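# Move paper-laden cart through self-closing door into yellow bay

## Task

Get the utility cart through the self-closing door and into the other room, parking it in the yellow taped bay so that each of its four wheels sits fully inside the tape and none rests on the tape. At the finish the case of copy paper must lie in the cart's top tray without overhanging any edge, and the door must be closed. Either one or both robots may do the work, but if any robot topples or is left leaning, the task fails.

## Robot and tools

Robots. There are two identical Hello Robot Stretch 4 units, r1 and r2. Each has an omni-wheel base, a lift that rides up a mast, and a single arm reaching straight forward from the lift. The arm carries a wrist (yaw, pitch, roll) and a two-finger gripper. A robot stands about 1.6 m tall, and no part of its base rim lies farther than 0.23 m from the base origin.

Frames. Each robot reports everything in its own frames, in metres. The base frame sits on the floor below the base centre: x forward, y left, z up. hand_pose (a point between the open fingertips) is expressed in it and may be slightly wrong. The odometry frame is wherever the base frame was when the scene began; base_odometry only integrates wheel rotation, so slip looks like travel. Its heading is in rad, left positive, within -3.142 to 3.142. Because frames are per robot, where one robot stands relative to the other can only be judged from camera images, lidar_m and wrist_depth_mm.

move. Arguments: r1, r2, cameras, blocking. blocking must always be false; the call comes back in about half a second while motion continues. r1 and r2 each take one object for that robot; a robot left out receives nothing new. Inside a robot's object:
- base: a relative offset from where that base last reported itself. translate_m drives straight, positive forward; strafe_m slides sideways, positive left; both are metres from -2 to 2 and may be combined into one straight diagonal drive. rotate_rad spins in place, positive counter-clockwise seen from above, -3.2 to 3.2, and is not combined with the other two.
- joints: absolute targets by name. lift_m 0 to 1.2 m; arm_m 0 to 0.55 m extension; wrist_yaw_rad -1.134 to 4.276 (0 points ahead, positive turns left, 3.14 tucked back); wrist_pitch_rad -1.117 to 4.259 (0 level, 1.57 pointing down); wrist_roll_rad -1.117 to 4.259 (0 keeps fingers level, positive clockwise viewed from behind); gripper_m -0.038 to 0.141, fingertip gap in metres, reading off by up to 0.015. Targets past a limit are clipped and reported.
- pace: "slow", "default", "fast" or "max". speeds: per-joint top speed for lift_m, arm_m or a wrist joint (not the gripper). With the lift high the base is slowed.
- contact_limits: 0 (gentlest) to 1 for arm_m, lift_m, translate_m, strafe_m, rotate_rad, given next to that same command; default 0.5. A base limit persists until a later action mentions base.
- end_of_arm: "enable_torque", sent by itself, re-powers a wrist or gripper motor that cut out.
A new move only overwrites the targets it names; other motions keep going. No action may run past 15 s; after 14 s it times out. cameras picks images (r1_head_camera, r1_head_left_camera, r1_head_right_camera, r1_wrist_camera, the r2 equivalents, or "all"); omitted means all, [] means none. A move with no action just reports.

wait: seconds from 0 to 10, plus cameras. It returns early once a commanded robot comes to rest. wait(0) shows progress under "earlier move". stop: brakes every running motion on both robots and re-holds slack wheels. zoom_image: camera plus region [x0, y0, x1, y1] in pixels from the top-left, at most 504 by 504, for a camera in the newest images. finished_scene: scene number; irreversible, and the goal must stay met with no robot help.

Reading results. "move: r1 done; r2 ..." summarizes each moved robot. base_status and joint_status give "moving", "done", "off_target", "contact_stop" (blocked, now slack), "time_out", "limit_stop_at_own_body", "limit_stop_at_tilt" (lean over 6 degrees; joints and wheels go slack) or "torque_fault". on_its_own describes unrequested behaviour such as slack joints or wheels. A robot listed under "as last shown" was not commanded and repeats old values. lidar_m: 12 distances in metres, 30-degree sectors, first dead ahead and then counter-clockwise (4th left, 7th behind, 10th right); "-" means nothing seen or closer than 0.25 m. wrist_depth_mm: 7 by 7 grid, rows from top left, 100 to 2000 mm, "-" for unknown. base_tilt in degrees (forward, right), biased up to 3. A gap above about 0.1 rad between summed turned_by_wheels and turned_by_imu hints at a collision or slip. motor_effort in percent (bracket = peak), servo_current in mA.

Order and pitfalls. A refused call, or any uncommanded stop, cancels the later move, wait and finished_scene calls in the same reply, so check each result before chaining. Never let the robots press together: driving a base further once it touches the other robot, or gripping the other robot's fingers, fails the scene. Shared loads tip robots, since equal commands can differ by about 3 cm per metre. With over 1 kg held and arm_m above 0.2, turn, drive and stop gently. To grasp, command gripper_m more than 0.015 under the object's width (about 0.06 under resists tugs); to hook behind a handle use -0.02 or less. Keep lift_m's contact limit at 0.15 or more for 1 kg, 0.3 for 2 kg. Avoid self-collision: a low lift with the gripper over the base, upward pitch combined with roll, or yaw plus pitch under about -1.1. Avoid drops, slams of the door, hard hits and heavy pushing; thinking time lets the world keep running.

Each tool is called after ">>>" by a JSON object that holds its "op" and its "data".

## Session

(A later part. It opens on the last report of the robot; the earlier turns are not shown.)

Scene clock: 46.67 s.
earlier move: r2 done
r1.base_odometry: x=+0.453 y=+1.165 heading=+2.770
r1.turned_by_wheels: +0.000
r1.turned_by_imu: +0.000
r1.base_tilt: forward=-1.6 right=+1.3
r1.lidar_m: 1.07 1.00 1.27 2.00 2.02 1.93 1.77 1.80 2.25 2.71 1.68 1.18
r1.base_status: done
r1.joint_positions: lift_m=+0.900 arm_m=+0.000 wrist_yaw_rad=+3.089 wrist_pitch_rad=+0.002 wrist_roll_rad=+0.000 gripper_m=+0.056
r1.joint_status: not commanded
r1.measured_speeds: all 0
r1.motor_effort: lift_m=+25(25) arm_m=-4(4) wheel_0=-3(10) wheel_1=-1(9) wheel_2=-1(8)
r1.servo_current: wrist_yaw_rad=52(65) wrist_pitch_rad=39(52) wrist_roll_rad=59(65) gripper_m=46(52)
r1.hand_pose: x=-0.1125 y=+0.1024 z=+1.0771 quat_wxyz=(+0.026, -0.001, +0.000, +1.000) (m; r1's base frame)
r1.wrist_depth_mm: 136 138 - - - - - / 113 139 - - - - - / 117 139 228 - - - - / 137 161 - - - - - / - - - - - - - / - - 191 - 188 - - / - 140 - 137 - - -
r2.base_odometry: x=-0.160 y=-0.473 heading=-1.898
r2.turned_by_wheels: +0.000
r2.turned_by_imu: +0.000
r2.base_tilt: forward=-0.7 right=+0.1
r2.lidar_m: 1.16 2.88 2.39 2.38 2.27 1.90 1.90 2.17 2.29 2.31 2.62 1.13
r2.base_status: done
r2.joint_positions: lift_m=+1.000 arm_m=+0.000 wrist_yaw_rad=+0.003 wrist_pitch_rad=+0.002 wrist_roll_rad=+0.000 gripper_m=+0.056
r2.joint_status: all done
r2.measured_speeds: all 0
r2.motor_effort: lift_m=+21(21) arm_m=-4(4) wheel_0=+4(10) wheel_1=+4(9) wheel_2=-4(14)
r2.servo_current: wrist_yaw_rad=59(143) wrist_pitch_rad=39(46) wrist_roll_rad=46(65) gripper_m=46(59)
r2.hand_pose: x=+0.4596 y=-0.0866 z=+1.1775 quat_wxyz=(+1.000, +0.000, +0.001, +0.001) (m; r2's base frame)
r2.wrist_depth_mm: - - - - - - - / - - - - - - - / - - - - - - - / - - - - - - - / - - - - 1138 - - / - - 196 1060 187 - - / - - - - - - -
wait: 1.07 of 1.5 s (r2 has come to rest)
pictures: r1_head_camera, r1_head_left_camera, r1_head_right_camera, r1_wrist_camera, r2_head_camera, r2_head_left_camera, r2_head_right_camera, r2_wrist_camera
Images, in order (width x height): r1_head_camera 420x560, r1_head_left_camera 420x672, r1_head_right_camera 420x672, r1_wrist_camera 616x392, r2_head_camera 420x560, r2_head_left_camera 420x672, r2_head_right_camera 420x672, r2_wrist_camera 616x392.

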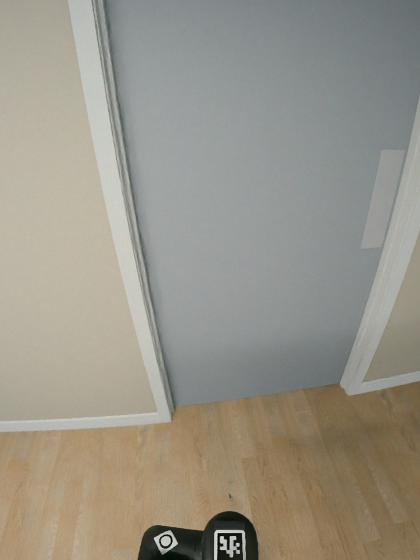

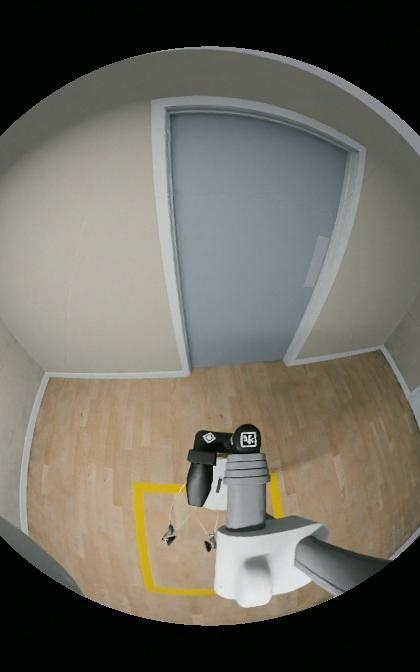

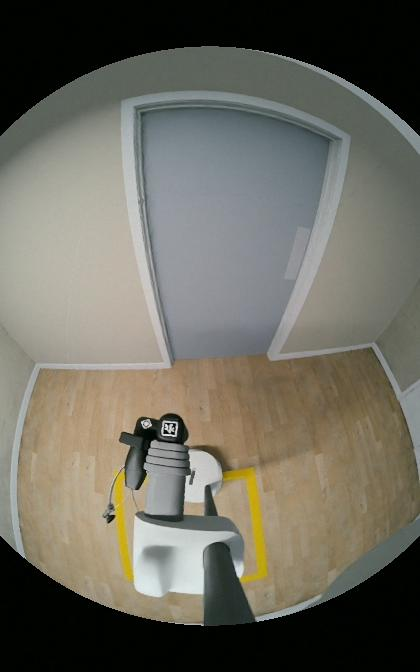

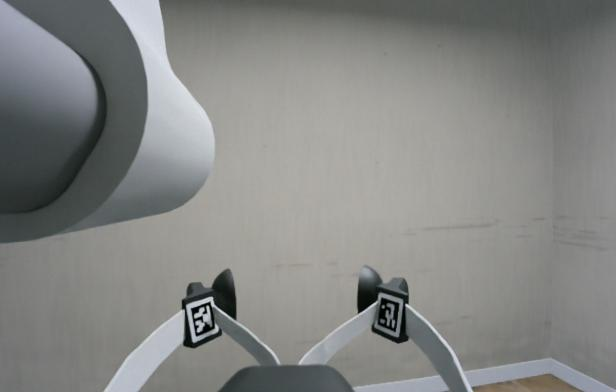

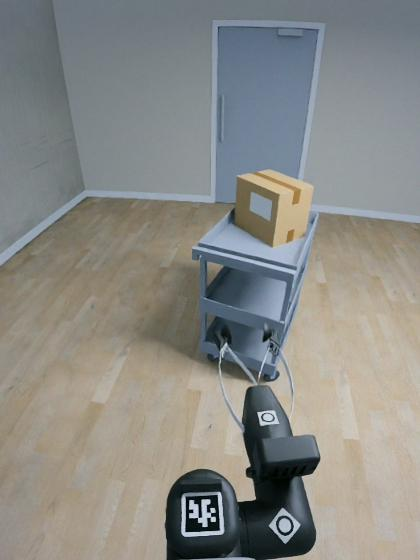

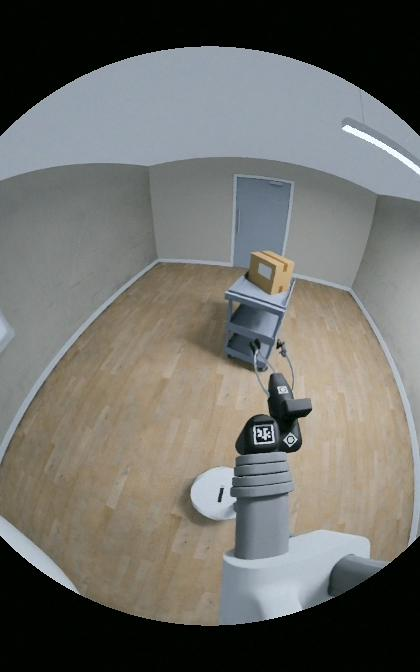

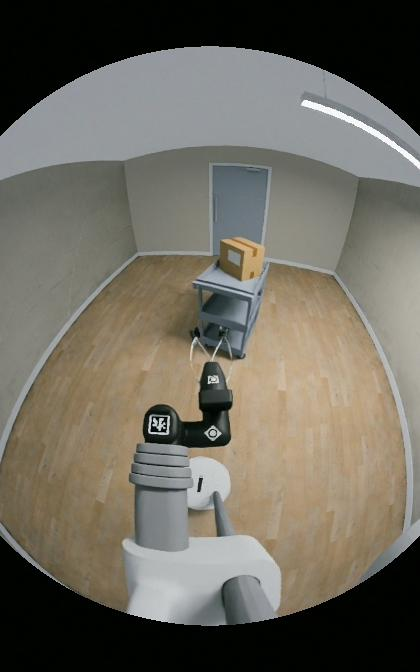

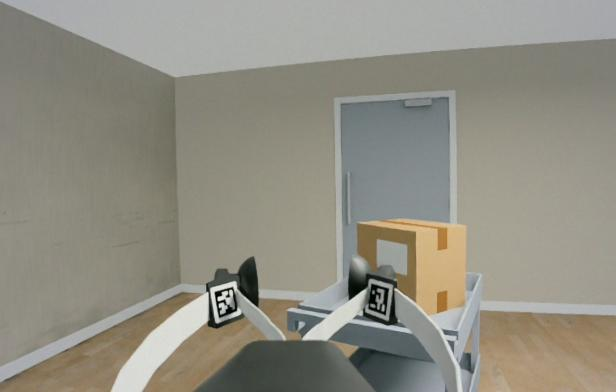

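>>> {"op": "move", "data": {"blocking": false, "r1": {"base":{"rotate_rad":0.13},"joints":{"wrist_yaw_rad":0,"gripper_m":-0.02}}, "r2": {"base":{"translate_m":0.35,"strafe_m":-0.2},"joints":{"wrist_pitch_rad":0.7,"lift_m":1.1}}, "cameras": []}}

>>> {"op": "wait", "data": {"seconds": 4, "cameras": []}}

>>> {"op": "wait", "data": {"seconds": 1.5}}

>>> {"op": "zoom_image", "data": {"camera": "r2_head_camera", "region": [110, 50, 410, 450]}}

Scene clock: 67.17 s.
move: r1 moving; r2 moving
r1.base_odometry: x=+0.453 y=+1.165 heading=+2.899
r1.turned_by_wheels: +0.129
r1.turned_by_imu: +0.130
r1.base_tilt: forward=-1.6 right=+1.3
r1.lidar_m: 1.02 1.02 1.44 2.00 2.07 1.85 1.78 1.85 2.54 2.68 1.46 1.12
r1.base_status: rotate_rad moving
r1.joint_positions: lift_m=+0.900 arm_m=+0.000 wrist_yaw_rad=+2.503 wrist_pitch_rad=+0.002 wrist_roll_rad=+0.000 gripper_m=+0.037
r1.joint_status: wrist_yaw_rad moving; gripper_m moving
r1.measured_speeds: translate_m=+0.000 strafe_m=+0.000 rotate_rad=+0.068 lift_m=+0.000 arm_m=+0.000 wrist_yaw_rad=-1.820 wrist_pitch_rad=+0.000 wrist_roll_rad=+0.000
r1.motor_effort: lift_m=+25(25) arm_m=-4(4) wheel_0=-1(8) wheel_1=-3(6) wheel_2=+1(8)
r1.servo_current: wrist_yaw_rad=98(130) wrist_pitch_rad=46(46) wrist_roll_rad=39(65) gripper_m=91(91)
r1.hand_pose: x=-0.0085 y=+0.2421 z=+1.0771 quat_wxyz=(+0.314, -0.001, +0.000, +0.949) (m; r1's base frame)
r1.wrist_depth_mm: - - - - - - - / - - - - - - - / - - - - - - - / - - - - - - - / - - - - - - - / - - 191 - 187 - - / - 143 - - - - -
r2.base_odometry: x=-0.187 y=-0.497 heading=-1.897
r2.turned_by_wheels: +0.000
r2.turned_by_imu: +0.001
r2.base_tilt: forward=-0.7 right=+0.1
r2.lidar_m: 1.11 2.92 2.41 2.38 2.31 1.94 1.93 2.18 2.33 2.31 2.62 1.09
r2.base_status: translate_m moving; strafe_m moving
r2.joint_positions: lift_m=+1.038 arm_m=+0.000 wrist_yaw_rad=+0.003 wrist_pitch_rad=+0.563 wrist_roll_rad=+0.000 gripper_m=+0.056
r2.joint_status: lift_m moving; wrist_pitch_rad moving
r2.measured_speeds: translate_m=+0.122 strafe_m=-0.069 rotate_rad=-0.005 lift_m=+0.146 arm_m=+0.000 wrist_yaw_rad=+0.000 wrist_pitch_rad=+1.453 wrist_roll_rad=+0.000
r2.motor_effort: lift_m=+21(24) arm_m=-4(4) wheel_0=+7(12) wheel_1=+4(5) wheel_2=-12(13)
r2.servo_current: wrist_yaw_rad=52(52) wrist_pitch_rad=26(98) wrist_roll_rad=33(52) gripper_m=52(52)
r2.hand_pose: x=+0.4150 y=-0.0867 z=+1.0619 quat_wxyz=(+0.961, +0.000, +0.278, +0.001) (m; r2's base frame)
r2.wrist_depth_mm: - - - - 1205 - - / - - - - 1138 - - / - - - - 1025 - - / - - - - - - - / 1921 1863 1863 1921 1078 1808 1808 / 1537 1576 195 1464 190 1537 1499 / 1366 1336 1336 - - 1336 1336
pictures: none
No camera images: "cameras" was empty.

Scene clock: 69.00 s.
earlier move: r1 done; r2 moving
r1.base_odometry: x=+0.453 y=+1.165 heading=+2.899
r1.turned_by_wheels: +0.000
r1.turned_by_imu: +0.000
r1.base_tilt: forward=-1.6 right=+1.3
r1.lidar_m: 1.03 1.05 1.42 1.99 2.10 1.86 1.77 1.85 2.55 2.70 1.45 1.14
r1.base_status: done
r1.joint_positions: lift_m=+0.900 arm_m=+0.000 wrist_yaw_rad=+0.003 wrist_pitch_rad=+0.002 wrist_roll_rad=+0.000 gripper_m=-0.019
r1.joint_status: all done
r1.measured_speeds: all 0
r1.motor_effort: lift_m=+25(25) arm_m=-4(4) wheel_0=-2(8) wheel_1=-2(6) wheel_2=+1(8)
r1.servo_current: wrist_yaw_rad=52(130) wrist_pitch_rad=46(52) wrist_roll_rad=46(65) gripper_m=59(130)
r1.hand_pose: x=+0.4596 y=-0.0866 z=+1.0771 quat_wxyz=(+1.000, +0.000, +0.001, +0.001) (m; r1's base frame)
r1.wrist_depth_mm: - - - - - - - / - 768 - - - - - / - 778 - - - - 891 / - 778 866 - - - 904 / - 778 878 - - - 891 / - 788 187 198 170 - - / - 140 163 147 144 - -
r2.base_odometry: x=-0.462 y=-0.740 heading=-1.897
r2.turned_by_wheels: +0.000
r2.turned_by_imu: +0.001
r2.base_tilt: forward=-0.7 right=+0.1
r2.lidar_m: 0.75 3.06 2.56 2.50 2.73 2.30 2.28 2.60 2.22 2.21 2.48 0.76
r2.base_status: translate_m moving; strafe_m moving
r2.joint_positions: lift_m=+1.100 arm_m=+0.000 wrist_yaw_rad=+0.003 wrist_pitch_rad=+0.698 wrist_roll_rad=+0.000 gripper_m=+0.056
r2.joint_status: all done
r2.measured_speeds: translate_m=+0.016 strafe_m=-0.009 rotate_rad=+0.001 lift_m=+0.000 arm_m=+0.000 wrist_yaw_rad=+0.000 wrist_pitch_rad=+0.000 wrist_roll_rad=+0.000
r2.motor_effort: lift_m=+21(24) arm_m=-4(4) wheel_0=-1(14) wheel_1=+4(7) wheel_2=-2(14)
r2.servo_current: wrist_yaw_rad=52(59) wrist_pitch_rad=46(98) wrist_roll_rad=46(65) gripper_m=52(52)
r2.hand_pose: x=+0.3920 y=-0.0868 z=+1.0925 quat_wxyz=(+0.940, +0.000, +0.342, +0.001) (m; r2's base frame)
r2.wrist_depth_mm: - - - 931 778 - - / - - - 960 878 - - / - - 960 - - - - / 1983 1983 1863 - 1042 1863 1808 / 1661 1618 1576 - 1366 1576 1576 / 1430 1464 196 171 190 1397 1366 / 1281 1255 1281 - - 1255 1229
wait: 1.83 of 4 s (r1 has come to rest)
pictures: none
No camera images: "cameras" was empty.

Scene clock: 69.33 s.
earlier move: r2 done
r1.base_odometry: x=+0.453 y=+1.165 heading=+2.899
r1.turned_by_wheels: +0.000
r1.turned_by_imu: +0.000
r1.base_tilt: forward=-1.6 right=+1.3
r1.lidar_m: 1.02 1.03 1.44 2.00 2.09 1.84 1.76 1.83 2.55 2.70 1.47 1.13
r1.base_status: done
r1.joint_positions: lift_m=+0.900 arm_m=+0.000 wrist_yaw_rad=+0.003 wrist_pitch_rad=+0.002 wrist_roll_rad=+0.000 gripper_m=-0.019
r1.joint_status: all done
r1.measured_speeds: all 0
r1.motor_effort: lift_m=+25(25) arm_m=-4(4) wheel_0=-2(8) wheel_1=-2(6) wheel_2=+1(8)
r1.servo_current: wrist_yaw_rad=59(130) wrist_pitch_rad=39(52) wrist_roll_rad=59(65) gripper_m=52(130)
r1.hand_pose: x=+0.4596 y=-0.0866 z=+1.0771 quat_wxyz=(+1.000, +0.000, +0.001, +0.001) (m; r1's base frame)
r1.wrist_depth_mm: - - - - - - - / - 778 - - - - - / - 778 - - - - 891 / - 788 866 - - - 904 / - 788 866 - - - 904 / - 778 187 199 170 - - / - 140 163 146 144 - -
r2.base_odometry: x=-0.462 y=-0.741 heading=-1.897
r2.turned_by_wheels: +0.000
r2.turned_by_imu: +0.000
r2.base_tilt: forward=-0.7 right=+0.1
r2.lidar_m: 0.75 3.07 2.55 2.48 2.77 2.29 2.28 2.59 2.23 2.21 2.53 0.77
r2.base_status: done
r2.joint_positions: lift_m=+1.100 arm_m=+0.000 wrist_yaw_rad=+0.003 wrist_pitch_rad=+0.698 wrist_roll_rad=+0.000 gripper_m=+0.056
r2.joint_status: all done
r2.measured_speeds: all 0
r2.motor_effort: lift_m=+21(24) arm_m=-4(4) wheel_0=+2(14) wheel_1=+4(7) wheel_2=-3(14)
r2.servo_current: wrist_yaw_rad=52(59) wrist_pitch_rad=33(98) wrist_roll_rad=39(65) gripper_m=52(52)
r2.hand_pose: x=+0.3920 y=-0.0868 z=+1.0925 quat_wxyz=(+0.940, +0.000, +0.342, +0.001) (m; r2's base frame)
r2.wrist_depth_mm: - - - 931 768 - - / - - - 960 854 - - / - - 946 - - - - / 1983 1921 1808 - 1025 1863 1863 / 1708 1618 1618 - 1366 1576 1537 / 1430 1430 196 171 190 1430 1366 / 1308 1255 1308 - - 1229 1229
wait: 0.33 of 1.5 s (r2 has come to rest)
pictures: r1_head_camera, r1_head_left_camera, r1_head_right_camera, r1_wrist_camera, r2_head_camera, r2_head_left_camera, r2_head_right_camera, r2_wrist_camera
Images, in order (width x height): r1_head_camera 420x560, r1_head_left_camera 420x672, r1_head_right_camera 420x672, r1_wrist_camera 616x392, r2_head_camera 420x560, r2_head_left_camera 420x672, r2_head_right_camera 420x672, r2_wrist_camera 616x392.

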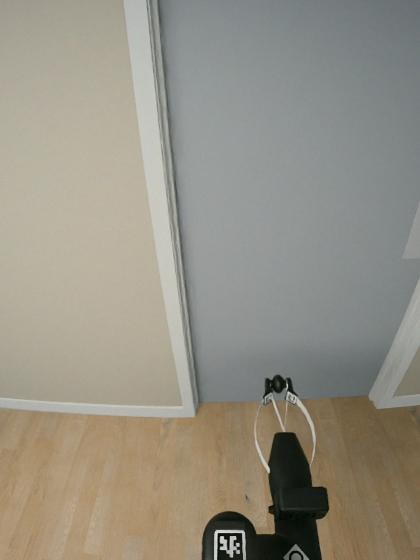

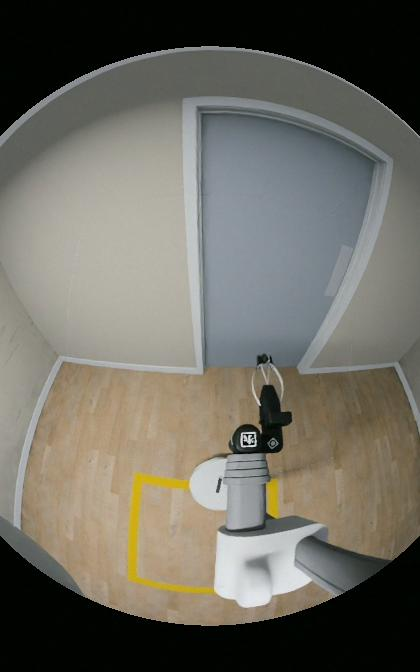

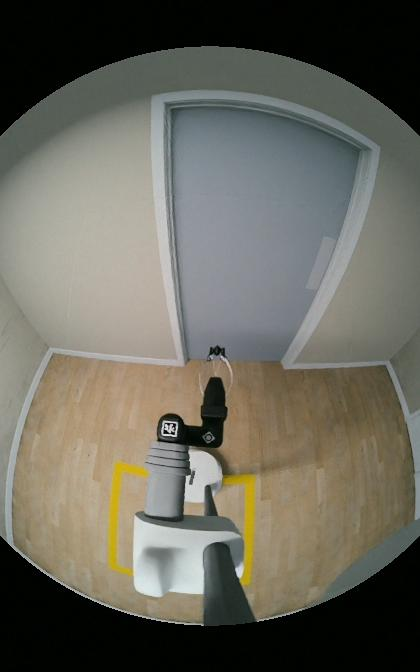

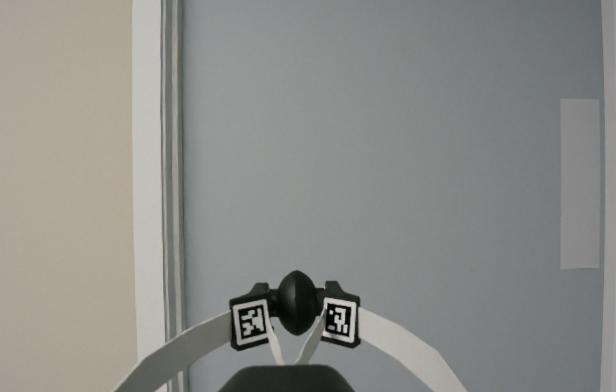

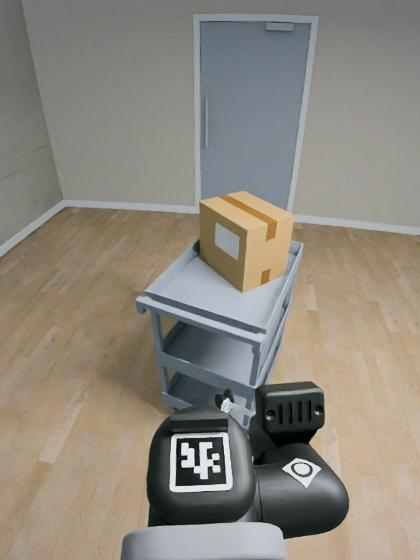

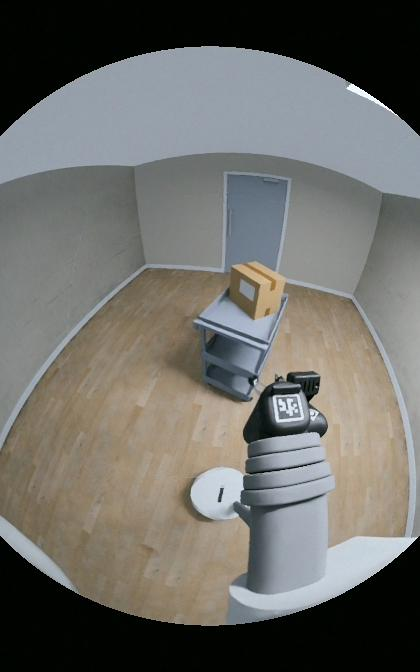

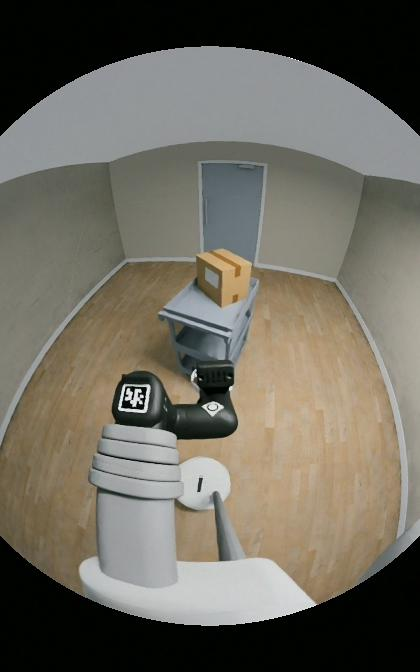

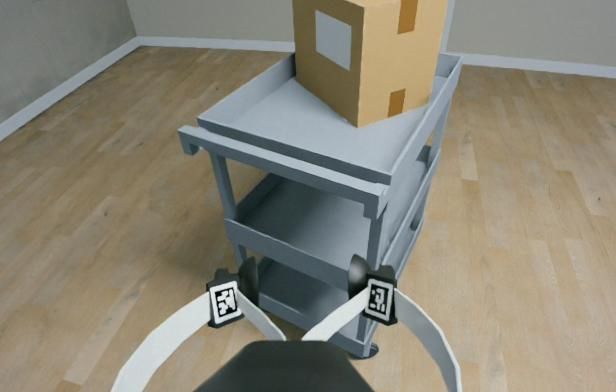

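Scaled by 1.260 from the camera's 420x560 image, which has a finer 1200x1600 frame.

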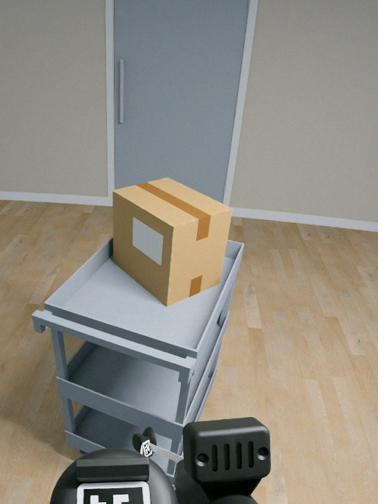

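>>> {"op": "zoom_image", "data": {"camera": "r2_wrist_camera", "region": [250, 0, 500, 210]}}

>>> {"op": "zoom_image", "data": {"camera": "r2_head_camera", "region": [180, 180, 320, 330]}}

Scaled by 2.016.

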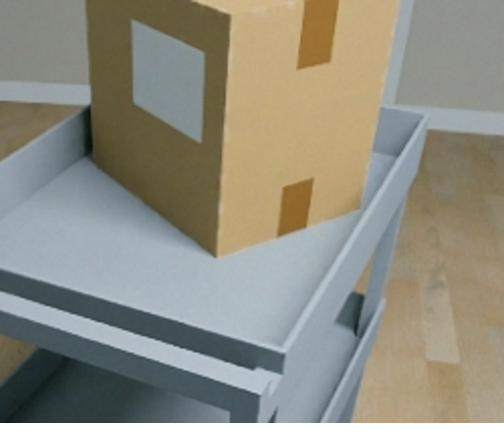

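Scaled by 3.360 from the camera's 420x560 image, which has a finer 1200x1600 frame.

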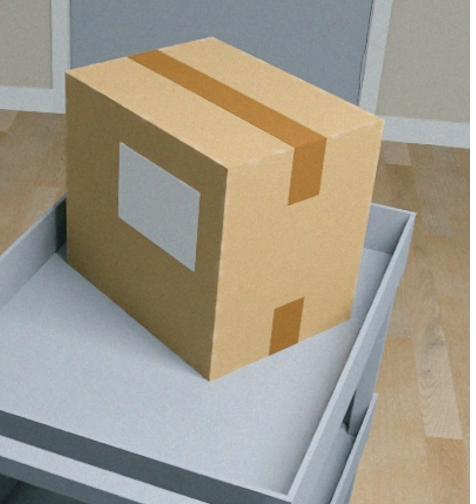

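>>> {"op": "move", "data": {"blocking": false, "r1": {"base":{"strafe_m":-0.3}}, "r2": {"base":{"rotate_rad":-0.35}}, "cameras": []}}

>>> {"op": "wait", "data": {"seconds": 2.5, "cameras": []}}

>>> {"op": "wait", "data": {"seconds": 2}}

Scene clock: 91.03 s.
move: r1 moving; r2 moving
r1.base_odometry: x=+0.462 y=+1.200 heading=+2.899
r1.turned_by_wheels: +0.000
r1.turned_by_imu: +0.000
r1.base_tilt: forward=-1.6 right=+1.3
r1.lidar_m: 1.02 1.06 1.45 2.03 2.10 1.85 1.76 1.81 2.53 2.64 1.44 1.14
r1.base_status: strafe_m moving
r1.joint_positions: lift_m=+0.900 arm_m=+0.000 wrist_yaw_rad=+0.003 wrist_pitch_rad=+0.002 wrist_roll_rad=+0.000 gripper_m=-0.019
r1.joint_status: not commanded
r1.measured_speeds: translate_m=+0.000 strafe_m=-0.140 rotate_rad=+0.002 lift_m=+0.000 arm_m=+0.000 wrist_yaw_rad=+0.000 wrist_pitch_rad=+0.000 wrist_roll_rad=+0.000
r1.motor_effort: lift_m=+25(25) arm_m=-4(4) wheel_0=+10(10) wheel_1=-9(10) wheel_2=+1(2)
r1.servo_current: wrist_yaw_rad=46(59) wrist_pitch_rad=39(46) wrist_roll_rad=39(65) gripper_m=52(52)
r1.hand_pose: x=+0.4596 y=-0.0866 z=+1.0771 quat_wxyz=(+1.000, +0.000, +0.001, +0.001) (m; r1's base frame)
r1.wrist_depth_mm: - 778 - - - - - / - 788 - - - - - / - 778 - - - - 891 / - 798 - - - - 891 / - 788 - - - - 904 / - 788 185 198 170 - - / - 140 163 146 144 - -
r2.base_odometry: x=-0.462 y=-0.741 heading=-2.061
r2.turned_by_wheels: -0.163
r2.turned_by_imu: -0.158
r2.base_tilt: forward=-0.7 right=+0.1
r2.lidar_m: 0.72 0.86 2.62 2.51 2.66 2.36 2.26 2.41 2.27 2.20 2.34 3.31
r2.base_status: rotate_rad moving
r2.joint_positions: lift_m=+1.100 arm_m=+0.000 wrist_yaw_rad=+0.003 wrist_pitch_rad=+0.698 wrist_roll_rad=+0.000 gripper_m=+0.056
r2.joint_status: not commanded
r2.measured_speeds: translate_m=+0.001 strafe_m=+0.000 rotate_rad=-0.626 lift_m=+0.000 arm_m=+0.000 wrist_yaw_rad=+0.000 wrist_pitch_rad=+0.000 wrist_roll_rad=+0.000
r2.motor_effort: lift_m=+21(21) arm_m=-4(4) wheel_0=+4(8) wheel_1=+8(8) wheel_2=+8(9)
r2.servo_current: wrist_yaw_rad=52(65) wrist_pitch_rad=33(46) wrist_roll_rad=52(52) gripper_m=46(52)
r2.hand_pose: x=+0.3921 y=-0.0868 z=+1.0925 quat_wxyz=(+0.940, +0.000, +0.342, +0.001) (m; r2's base frame)
r2.wrist_depth_mm: - - - 798 - - - / - - 1042 878 - - - / - - - - - - - / 1921 1863 - - 1756 1808 1808 / 1661 1661 1042 931 1576 1576 1576 / 1430 1430 196 171 190 1397 1336 / 1308 1281 1308 - - 1229 1229
pictures: none
No camera images: "cameras" was empty.

Scene clock: 91.87 s.
earlier move: r1 moving; r2 done
r1.base_odometry: x=+0.508 y=+1.387 heading=+2.899
r1.turned_by_wheels: +0.000
r1.turned_by_imu: -0.001
r1.base_tilt: forward=-1.6 right=+1.3
r1.lidar_m: 1.08 1.08 1.44 2.23 2.33 1.84 1.78 1.85 2.49 2.48 1.50 1.14
r1.base_status: strafe_m moving
r1.joint_positions: lift_m=+0.900 arm_m=+0.000 wrist_yaw_rad=+0.003 wrist_pitch_rad=+0.002 wrist_roll_rad=+0.000 gripper_m=-0.019
r1.joint_status: not commanded
r1.measured_speeds: translate_m=+0.000 strafe_m=-0.207 rotate_rad=+0.000 lift_m=+0.000 arm_m=+0.000 wrist_yaw_rad=+0.000 wrist_pitch_rad=+0.000 wrist_roll_rad=+0.000
r1.motor_effort: lift_m=+24(25) arm_m=-4(4) wheel_0=+3(12) wheel_1=+0(10) wheel_2=-1(2)
r1.servo_current: wrist_yaw_rad=52(65) wrist_pitch_rad=46(46) wrist_roll_rad=46(65) gripper_m=59(59)
r1.hand_pose: x=+0.4596 y=-0.0866 z=+1.0772 quat_wxyz=(+1.000, +0.000, +0.001, +0.001) (m; r1's base frame)
r1.wrist_depth_mm: 768 - - - - - 788 / 768 - - - - 878 809 / 788 - - - - 878 820 / 768 - - - - 891 820 / 778 - - - - 891 820 / 778 - 183 198 170 904 809 / 778 140 163 147 144 891 820
r2.base_odometry: x=-0.462 y=-0.741 heading=-2.247
r2.turned_by_wheels: -0.186
r2.turned_by_imu: -0.181
r2.base_tilt: forward=-0.7 right=+0.0
r2.lidar_m: 0.72 0.76 2.79 2.49 2.54 2.52 2.27 2.29 2.40 2.20 2.24 2.78
r2.base_status: done
r2.joint_positions: lift_m=+1.100 arm_m=+0.000 wrist_yaw_rad=+0.003 wrist_pitch_rad=+0.698 wrist_roll_rad=+0.000 gripper_m=+0.056
r2.joint_status: not commanded
r2.measured_speeds: all 0
r2.motor_effort: lift_m=+21(21) arm_m=-4(4) wheel_0=+3(8) wheel_1=+3(8) wheel_2=+4(9)
r2.servo_current: wrist_yaw_rad=52(65) wrist_pitch_rad=46(46) wrist_roll_rad=33(59) gripper_m=46(52)
r2.hand_pose: x=+0.3920 y=-0.0868 z=+1.0925 quat_wxyz=(+0.940, +0.000, +0.342, +0.001) (m; r2's base frame)
r2.wrist_depth_mm: - 891 809 - - - - / - 991 904 - - - - / - - 917 - - - - / 1863 1808 - 1756 1863 1863 1808 / 1708 1008 798 1537 1576 1576 1576 / 1430 1397 189 1366 190 1430 1366 / 1308 1281 1281 - - 1255 1281
wait: 0.83 of 2.5 s (r2 has come to rest)
pictures: none
No camera images: "cameras" was empty.

Scene clock: 92.87 s.
earlier move: r1 done
r1.base_odometry: x=+0.525 y=+1.456 heading=+2.899
r1.turned_by_wheels: +0.000
r1.turned_by_imu: -0.001
r1.base_tilt: forward=-1.6 right=+1.3
r1.lidar_m: 1.08 1.10 1.45 2.31 2.41 1.85 1.74 1.84 2.51 2.39 1.46 1.13
r1.base_status: done
r1.joint_positions: lift_m=+0.900 arm_m=+0.000 wrist_yaw_rad=+0.003 wrist_pitch_rad=+0.002 wrist_roll_rad=+0.000 gripper_m=-0.019
r1.joint_status: not commanded
r1.measured_speeds: all 0
r1.motor_effort: lift_m=+24(25) arm_m=-4(4) wheel_0=+1(12) wheel_1=-2(10) wheel_2=+0(2)
r1.servo_current: wrist_yaw_rad=33(65) wrist_pitch_rad=39(52) wrist_roll_rad=52(65) gripper_m=52(65)
r1.hand_pose: x=+0.4596 y=-0.0866 z=+1.0772 quat_wxyz=(+1.000, +0.000, +0.001, +0.001) (m; r1's base frame)
r1.wrist_depth_mm: - - - - - 854 - / 842 - - - - 854 - / 854 - - - - 878 - / 866 - - - - 891 - / 866 - - - - 891 - / 854 - 183 198 171 854 - / 854 132 163 146 144 809 -
r2.base_odometry: x=-0.462 y=-0.741 heading=-2.247
r2.turned_by_wheels: +0.000
r2.turned_by_imu: +0.000
r2.base_tilt: forward=-0.8 right=+0.0
r2.lidar_m: 0.75 0.78 2.77 2.52 2.55 2.53 2.29 2.31 2.42 2.20 2.22 2.78
r2.base_status: done
r2.joint_positions: lift_m=+1.100 arm_m=+0.000 wrist_yaw_rad=+0.003 wrist_pitch_rad=+0.698 wrist_roll_rad=+0.000 gripper_m=+0.056
r2.joint_status: not commanded
r2.measured_speeds: all 0
r2.motor_effort: lift_m=+21(21) arm_m=-4(4) wheel_0=+3(8) wheel_1=+3(8) wheel_2=+5(9)
r2.servo_current: wrist_yaw_rad=46(65) wrist_pitch_rad=39(46) wrist_roll_rad=33(59) gripper_m=59(59)
r2.hand_pose: x=+0.3920 y=-0.0868 z=+1.0925 quat_wxyz=(+0.940, +0.000, +0.342, +0.001) (m; r2's base frame)
r2.wrist_depth_mm: - 878 809 - - - - / - 1008 891 - - - - / - - 904 - - - - / 1863 1863 - 1863 1921 1808 1808 / 1661 1025 820 1576 1618 1537 1537 / 1430 1397 189 1430 190 1430 1397 / 1308 1281 1255 - - 1229 1229
wait: 1.00 of 2 s (r1 has come to rest)
pictures: r1_head_camera, r1_head_left_camera, r1_head_right_camera, r1_wrist_camera, r2_head_camera, r2_head_left_camera, r2_head_right_camera, r2_wrist_camera
Images, in order (width x height): r1_head_camera 420x560, r1_head_left_camera 420x672, r1_head_right_camera 420x672, r1_wrist_camera 616x392, r2_head_camera 420x560, r2_head_left_camera 420x672, r2_head_right_camera 420x672, r2_wrist_camera 616x392.

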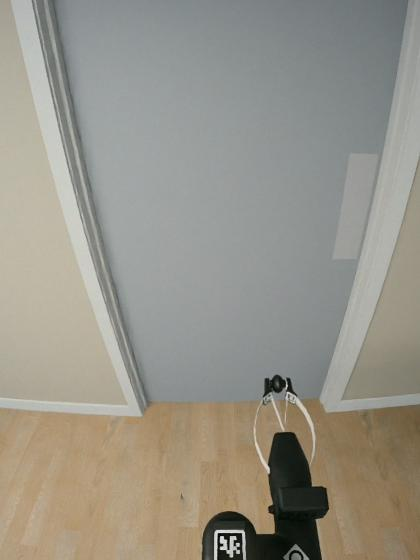

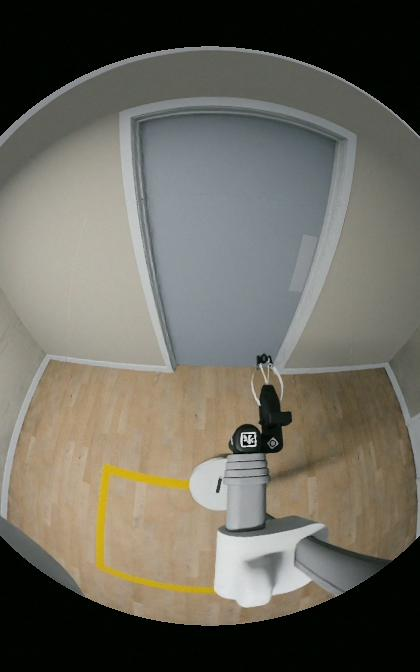

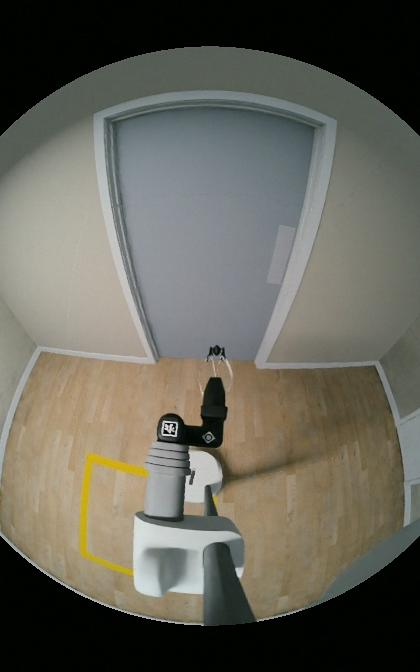

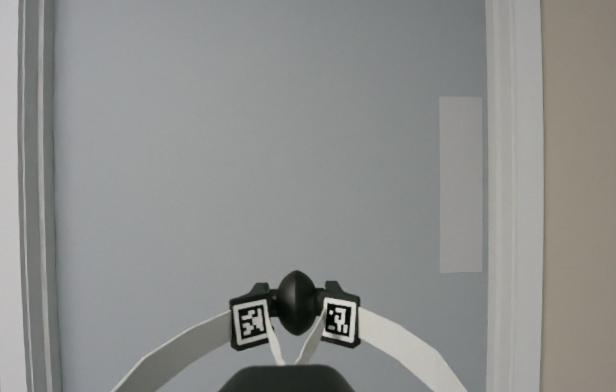

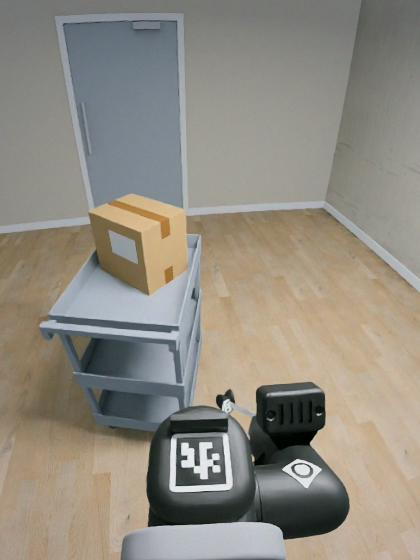

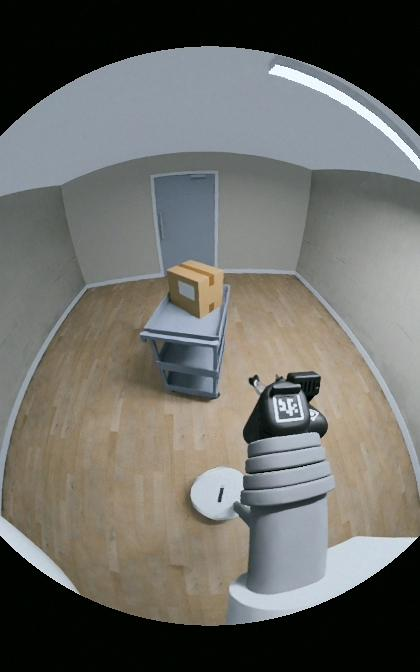

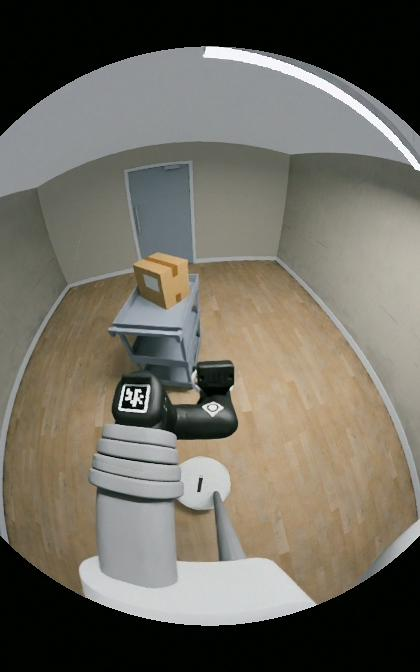

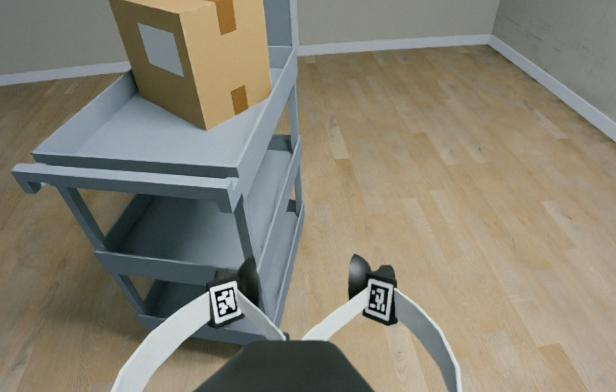

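>>> {"op": "move", "data": {"blocking": false, "r1": {"base":{"translate_m":0.95},"contact_limits":{"translate_m":0.7}}, "r2": {"base":{"strafe_m":0.33},"joints":{"wrist_roll_rad":1.57,"gripper_m":0.08}}, "cameras": []}}

>>> {"op": "wait", "data": {"seconds": 3, "cameras": []}}

>>> {"op": "wait", "data": {"seconds": 5}}

Scene clock: 112.60 s.
move: r1 moving; r2 moving
r1.base_odometry: x=+0.494 y=+1.464 heading=+2.900
r1.turned_by_wheels: +0.000
r1.turned_by_imu: +0.000
r1.base_tilt: forward=-1.6 right=+1.3
r1.lidar_m: 1.05 1.08 1.38 2.31 2.39 1.88 1.78 1.88 2.52 2.39 1.43 1.10
r1.base_status: translate_m moving
r1.joint_positions: lift_m=+0.900 arm_m=+0.000 wrist_yaw_rad=+0.003 wrist_pitch_rad=+0.002 wrist_roll_rad=+0.000 gripper_m=-0.019
r1.joint_status: not commanded
r1.measured_speeds: translate_m=+0.121 strafe_m=+0.000 rotate_rad=+0.000 lift_m=+0.000 arm_m=+0.000 wrist_yaw_rad=-0.001 wrist_pitch_rad=+0.000 wrist_roll_rad=+0.000
r1.motor_effort: lift_m=+24(24) arm_m=-4(4) wheel_0=+6(7) wheel_1=+6(6) wheel_2=-9(9)
r1.servo_current: wrist_yaw_rad=46(59) wrist_pitch_rad=39(46) wrist_roll_rad=59(65) gripper_m=46(59)
r1.contact_limits: translate_m 0.7
r1.hand_pose: x=+0.4596 y=-0.0866 z=+1.0772 quat_wxyz=(+1.000, +0.000, +0.001, +0.001) (m; r1's base frame)
r1.wrist_depth_mm: 820 - - - - 831 - / 788 - - - - 842 - / 788 - - - - 866 - / 820 - - - - 891 - / 820 - - - - 854 - / 820 - 183 198 170 866 - / 809 132 163 146 144 788 -
r2.base_odometry: x=-0.434 y=-0.763 heading=-2.246
r2.turned_by_wheels: +0.000
r2.turned_by_imu: +0.001
r2.base_tilt: forward=-0.7 right=+0.1
r2.lidar_m: 0.72 0.79 2.76 2.46 2.51 2.50 2.28 2.30 2.48 2.24 2.26 2.82
r2.base_status: strafe_m moving
r2.joint_positions: lift_m=+1.100 arm_m=+0.000 wrist_yaw_rad=+0.003 wrist_pitch_rad=+0.698 wrist_roll_rad=+0.589 gripper_m=+0.073
r2.joint_status: wrist_roll_rad moving; gripper_m moving
r2.measured_speeds: translate_m=-0.001 strafe_m=+0.140 rotate_rad=+0.003 lift_m=+0.000 arm_m=+0.000 wrist_yaw_rad=+0.000 wrist_pitch_rad=+0.000 wrist_roll_rad=+1.820
r2.motor_effort: lift_m=+21(21) arm_m=-4(4) wheel_0=-8(11) wheel_1=+12(13) wheel_2=+0(3)
r2.servo_current: wrist_yaw_rad=39(65) wrist_pitch_rad=39(52) wrist_roll_rad=85(117) gripper_m=52(91)
r2.hand_pose: x=+0.3920 y=-0.0868 z=+1.0925 quat_wxyz=(+0.899, +0.272, +0.328, -0.098) (m; r2's base frame)
r2.wrist_depth_mm: - - - - - - 1983 / - 831 - - - 1921 1708 / - 842 917 - 1921 1661 1464 / - 976 798 1756 1661 1464 1308 / - 866 661 1366 1464 1336 1229 / - 1756 190 917 191 1182 1098 / 1863 1661 - - 1205 1098 1025
pictures: none
No camera images: "cameras" was empty.

Scene clock: 114.53 s.
earlier move: r1 moving; r2 done
r1.base_odometry: x=-0.010 y=+1.588 heading=+2.900
r1.turned_by_wheels: +0.000
r1.turned_by_imu: +0.000
r1.base_tilt: forward=-1.6 right=+1.3
r1.lidar_m: 0.53 0.57 0.67 1.80 2.42 2.41 2.29 2.43 2.51 1.95 0.71 0.56
r1.base_status: translate_m moving
r1.joint_positions: lift_m=+0.900 arm_m=+0.000 wrist_yaw_rad=+0.003 wrist_pitch_rad=+0.002 wrist_roll_rad=+0.000 gripper_m=-0.019
r1.joint_status: not commanded
r1.measured_speeds: translate_m=+0.301 strafe_m=+0.000 rotate_rad=-0.002 lift_m=+0.000 arm_m=+0.000 wrist_yaw_rad=+0.000 wrist_pitch_rad=+0.000 wrist_roll_rad=+0.000
r1.motor_effort: lift_m=+24(24) arm_m=-4(4) wheel_0=+5(9) wheel_1=+4(7) wheel_2=-5(11)
r1.servo_current: wrist_yaw_rad=46(72) wrist_pitch_rad=39(46) wrist_roll_rad=46(65) gripper_m=46(59)
r1.contact_limits: translate_m 0.7
r1.hand_pose: x=+0.4596 y=-0.0866 z=+1.0772 quat_wxyz=(+1.000, +0.000, +0.001, +0.001) (m; r1's base frame)
r1.wrist_depth_mm: 336 338 340 342 345 349 351 / 336 338 340 343 349 351 351 / 336 342 343 343 347 351 353 / 338 340 342 347 349 353 357 / 338 338 345 347 349 353 355 / 340 343 342 199 345 355 355 / 342 343 183 183 178 353 355
r2.base_odometry: x=-0.205 y=-0.947 heading=-2.247
r2.turned_by_wheels: +0.000
r2.turned_by_imu: +0.000
r2.base_tilt: forward=-0.7 right=+0.0
r2.lidar_m: 0.75 3.52 2.43 2.19 2.20 2.59 2.32 2.36 2.77 2.52 2.56 0.77
r2.base_status: done
r2.joint_positions: lift_m=+1.100 arm_m=+0.000 wrist_yaw_rad=+0.003 wrist_pitch_rad=+0.698 wrist_roll_rad=+1.568 gripper_m=+0.080
r2.joint_status: all done
r2.measured_speeds: all 0
r2.motor_effort: lift_m=+20(21) arm_m=-4(4) wheel_0=-3(13) wheel_1=+1(13) wheel_2=+0(3)
r2.servo_current: wrist_yaw_rad=39(65) wrist_pitch_rad=46(52) wrist_roll_rad=46(117) gripper_m=52(91)
r2.hand_pose: x=+0.3920 y=-0.0868 z=+1.0926 quat_wxyz=(+0.666, +0.663, +0.243, -0.241) (m; r2's base frame)
r2.wrist_depth_mm: - - - 1808 1464 1205 1042 / - - - 1808 1430 1205 1042 / - 878 991 1756 1366 1182 1025 / - 809 878 - - 1182 1025 / - 878 946 - 931 1205 1042 / - - 190 1708 192 1160 1060 / - - - - 1397 1281 1025
wait: 1.93 of 3 s (r2 has come to rest)
pictures: none
No camera images: "cameras" was empty.

Scene clock: 117.37 s.
earlier move: r1 limit_stop_at_tilt
r1.base_odometry: x=-0.090 y=+1.560 heading=+2.462
r1.turned_by_wheels: -0.438
r1.turned_by_imu: -0.326
r1.base_tilt: forward=-1.6 right=+1.3
r1.lidar_m: 0.49 0.48 0.55 0.77 2.24 2.51 2.36 2.37 2.65 2.48 1.01 0.62
r1.base_status: translate_m limit_stop_at_tilt (by the wheels' count: +0.616 of +0.950)
r1.joint_positions: lift_m=+0.899 arm_m=-0.001 wrist_yaw_rad=-0.001 wrist_pitch_rad=+0.001 wrist_roll_rad=+0.000 gripper_m=-0.020
r1.joint_status: not commanded
r1.measured_speeds: all 0
r1.on_its_own: the wheels are slack since a limit_stop_at_tilt; lift_m is slack since a limit_stop_at_tilt; arm_m is slack since a limit_stop_at_tilt
r1.motor_effort: lift_m=+19(24) arm_m=+1(18) wheel_0=+0(9) wheel_1=+0(10) wheel_2=+0(19)
r1.servo_current: wrist_yaw_rad=72(98) wrist_pitch_rad=46(117) wrist_roll_rad=46(65) gripper_m=52(59)
r1.contact_limits: translate_m 0.7
r1.hand_pose: x=+0.4579 y=-0.0877 z=+1.0771 quat_wxyz=(+1.000, +0.000, +0.000, -0.001) (m; r1's base frame)
r1.wrist_depth_mm: 285 306 329 359 392 433 455 / 286 304 330 357 394 433 462 / 283 304 330 357 394 433 462 / 283 306 330 357 397 433 466 / 289 306 330 357 394 436 462 / 283 304 319 198 392 436 462 / 283 297 324 183 179 442 469
r2.base_odometry: x=-0.205 y=-0.947 heading=-2.247
r2.turned_by_wheels: +0.000
r2.turned_by_imu: +0.000
r2.base_tilt: forward=-0.7 right=+0.1
r2.lidar_m: 0.74 3.53 2.44 2.20 2.22 2.56 2.31 2.35 2.75 2.51 2.57 0.76
r2.base_status: done
r2.joint_positions: lift_m=+1.100 arm_m=+0.000 wrist_yaw_rad=+0.003 wrist_pitch_rad=+0.698 wrist_roll_rad=+1.568 gripper_m=+0.080
r2.joint_status: all done
r2.measured_speeds: all 0
r2.motor_effort: lift_m=+21(21) arm_m=-4(4) wheel_0=-2(13) wheel_1=+1(13) wheel_2=+0(3)
r2.servo_current: wrist_yaw_rad=39(65) wrist_pitch_rad=39(52) wrist_roll_rad=46(117) gripper_m=46(91)
r2.hand_pose: x=+0.3920 y=-0.0868 z=+1.0926 quat_wxyz=(+0.666, +0.663, +0.243, -0.241) (m; r2's base frame)
r2.wrist_depth_mm: - - - 1808 1499 1182 1025 / - - - 1863 1537 1205 1042 / - 878 991 1708 1366 1160 1042 / - 809 891 - - 1182 1042 / - 891 931 - 931 1205 1025 / - - 189 1708 192 1182 1042 / - - - - 1397 1255 1060
wait: 2.83 of 5 s (r1 has come to rest)
pictures: r1_head_camera, r1_head_left_camera, r1_head_right_camera, r1_wrist_camera, r2_head_camera, r2_head_left_camera, r2_head_right_camera, r2_wrist_camera
Images, in order (width x height): r1_head_camera 420x560, r1_head_left_camera 420x672, r1_head_right_camera 420x672, r1_wrist_camera 616x392, r2_head_camera 420x560, r2_head_left_camera 420x672, r2_head_right_camera 420x672, r2_wrist_camera 616x392.

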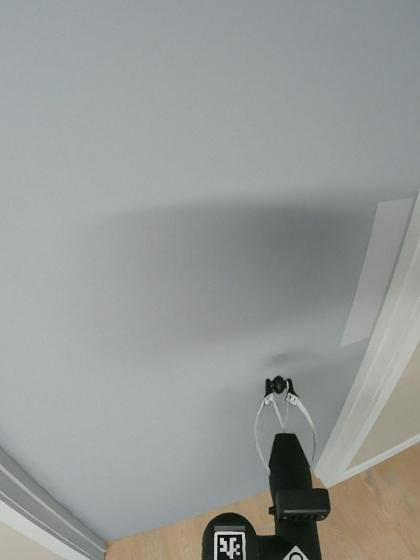

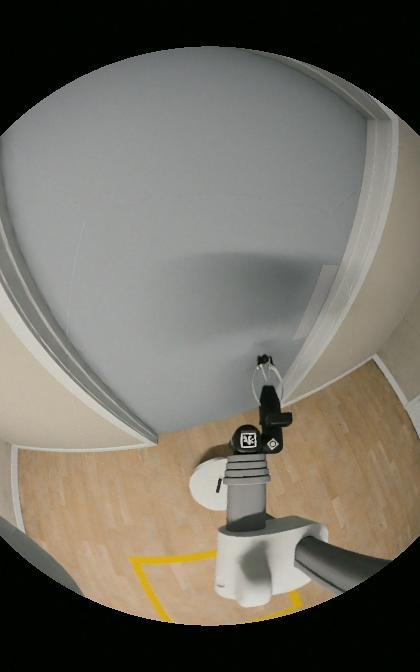

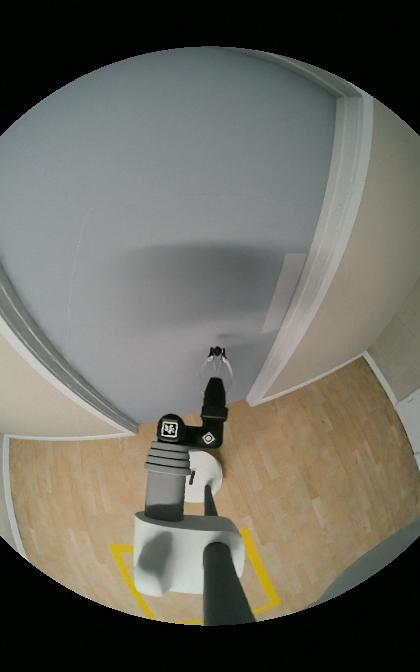

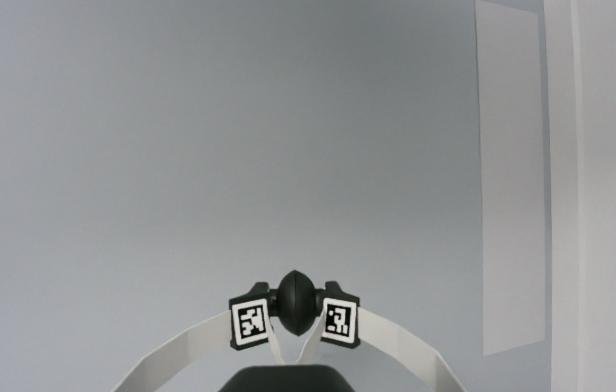

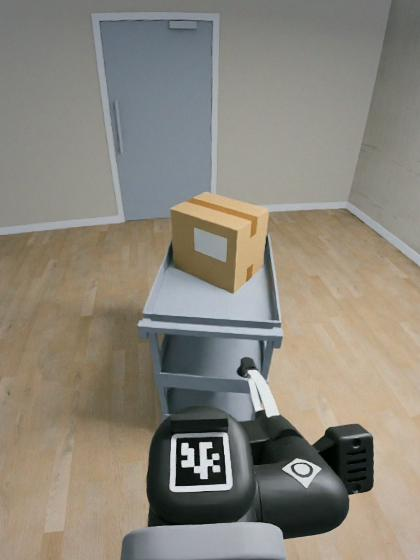

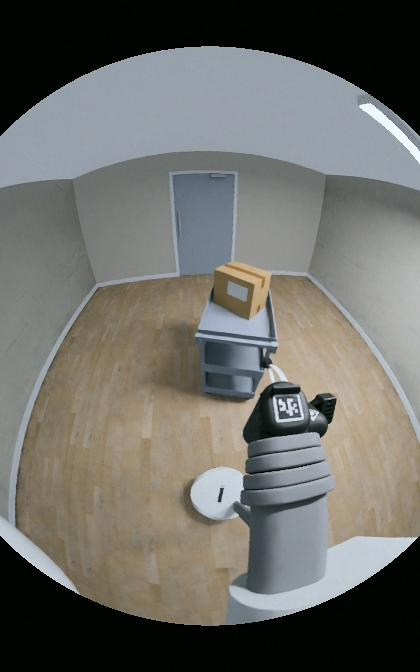

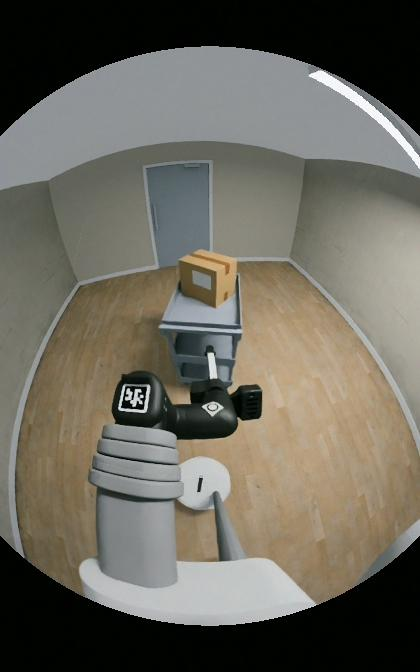

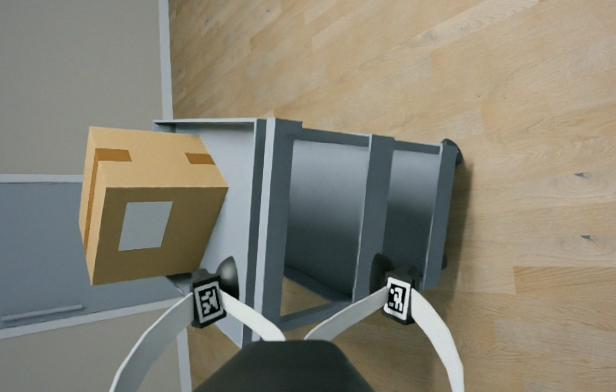

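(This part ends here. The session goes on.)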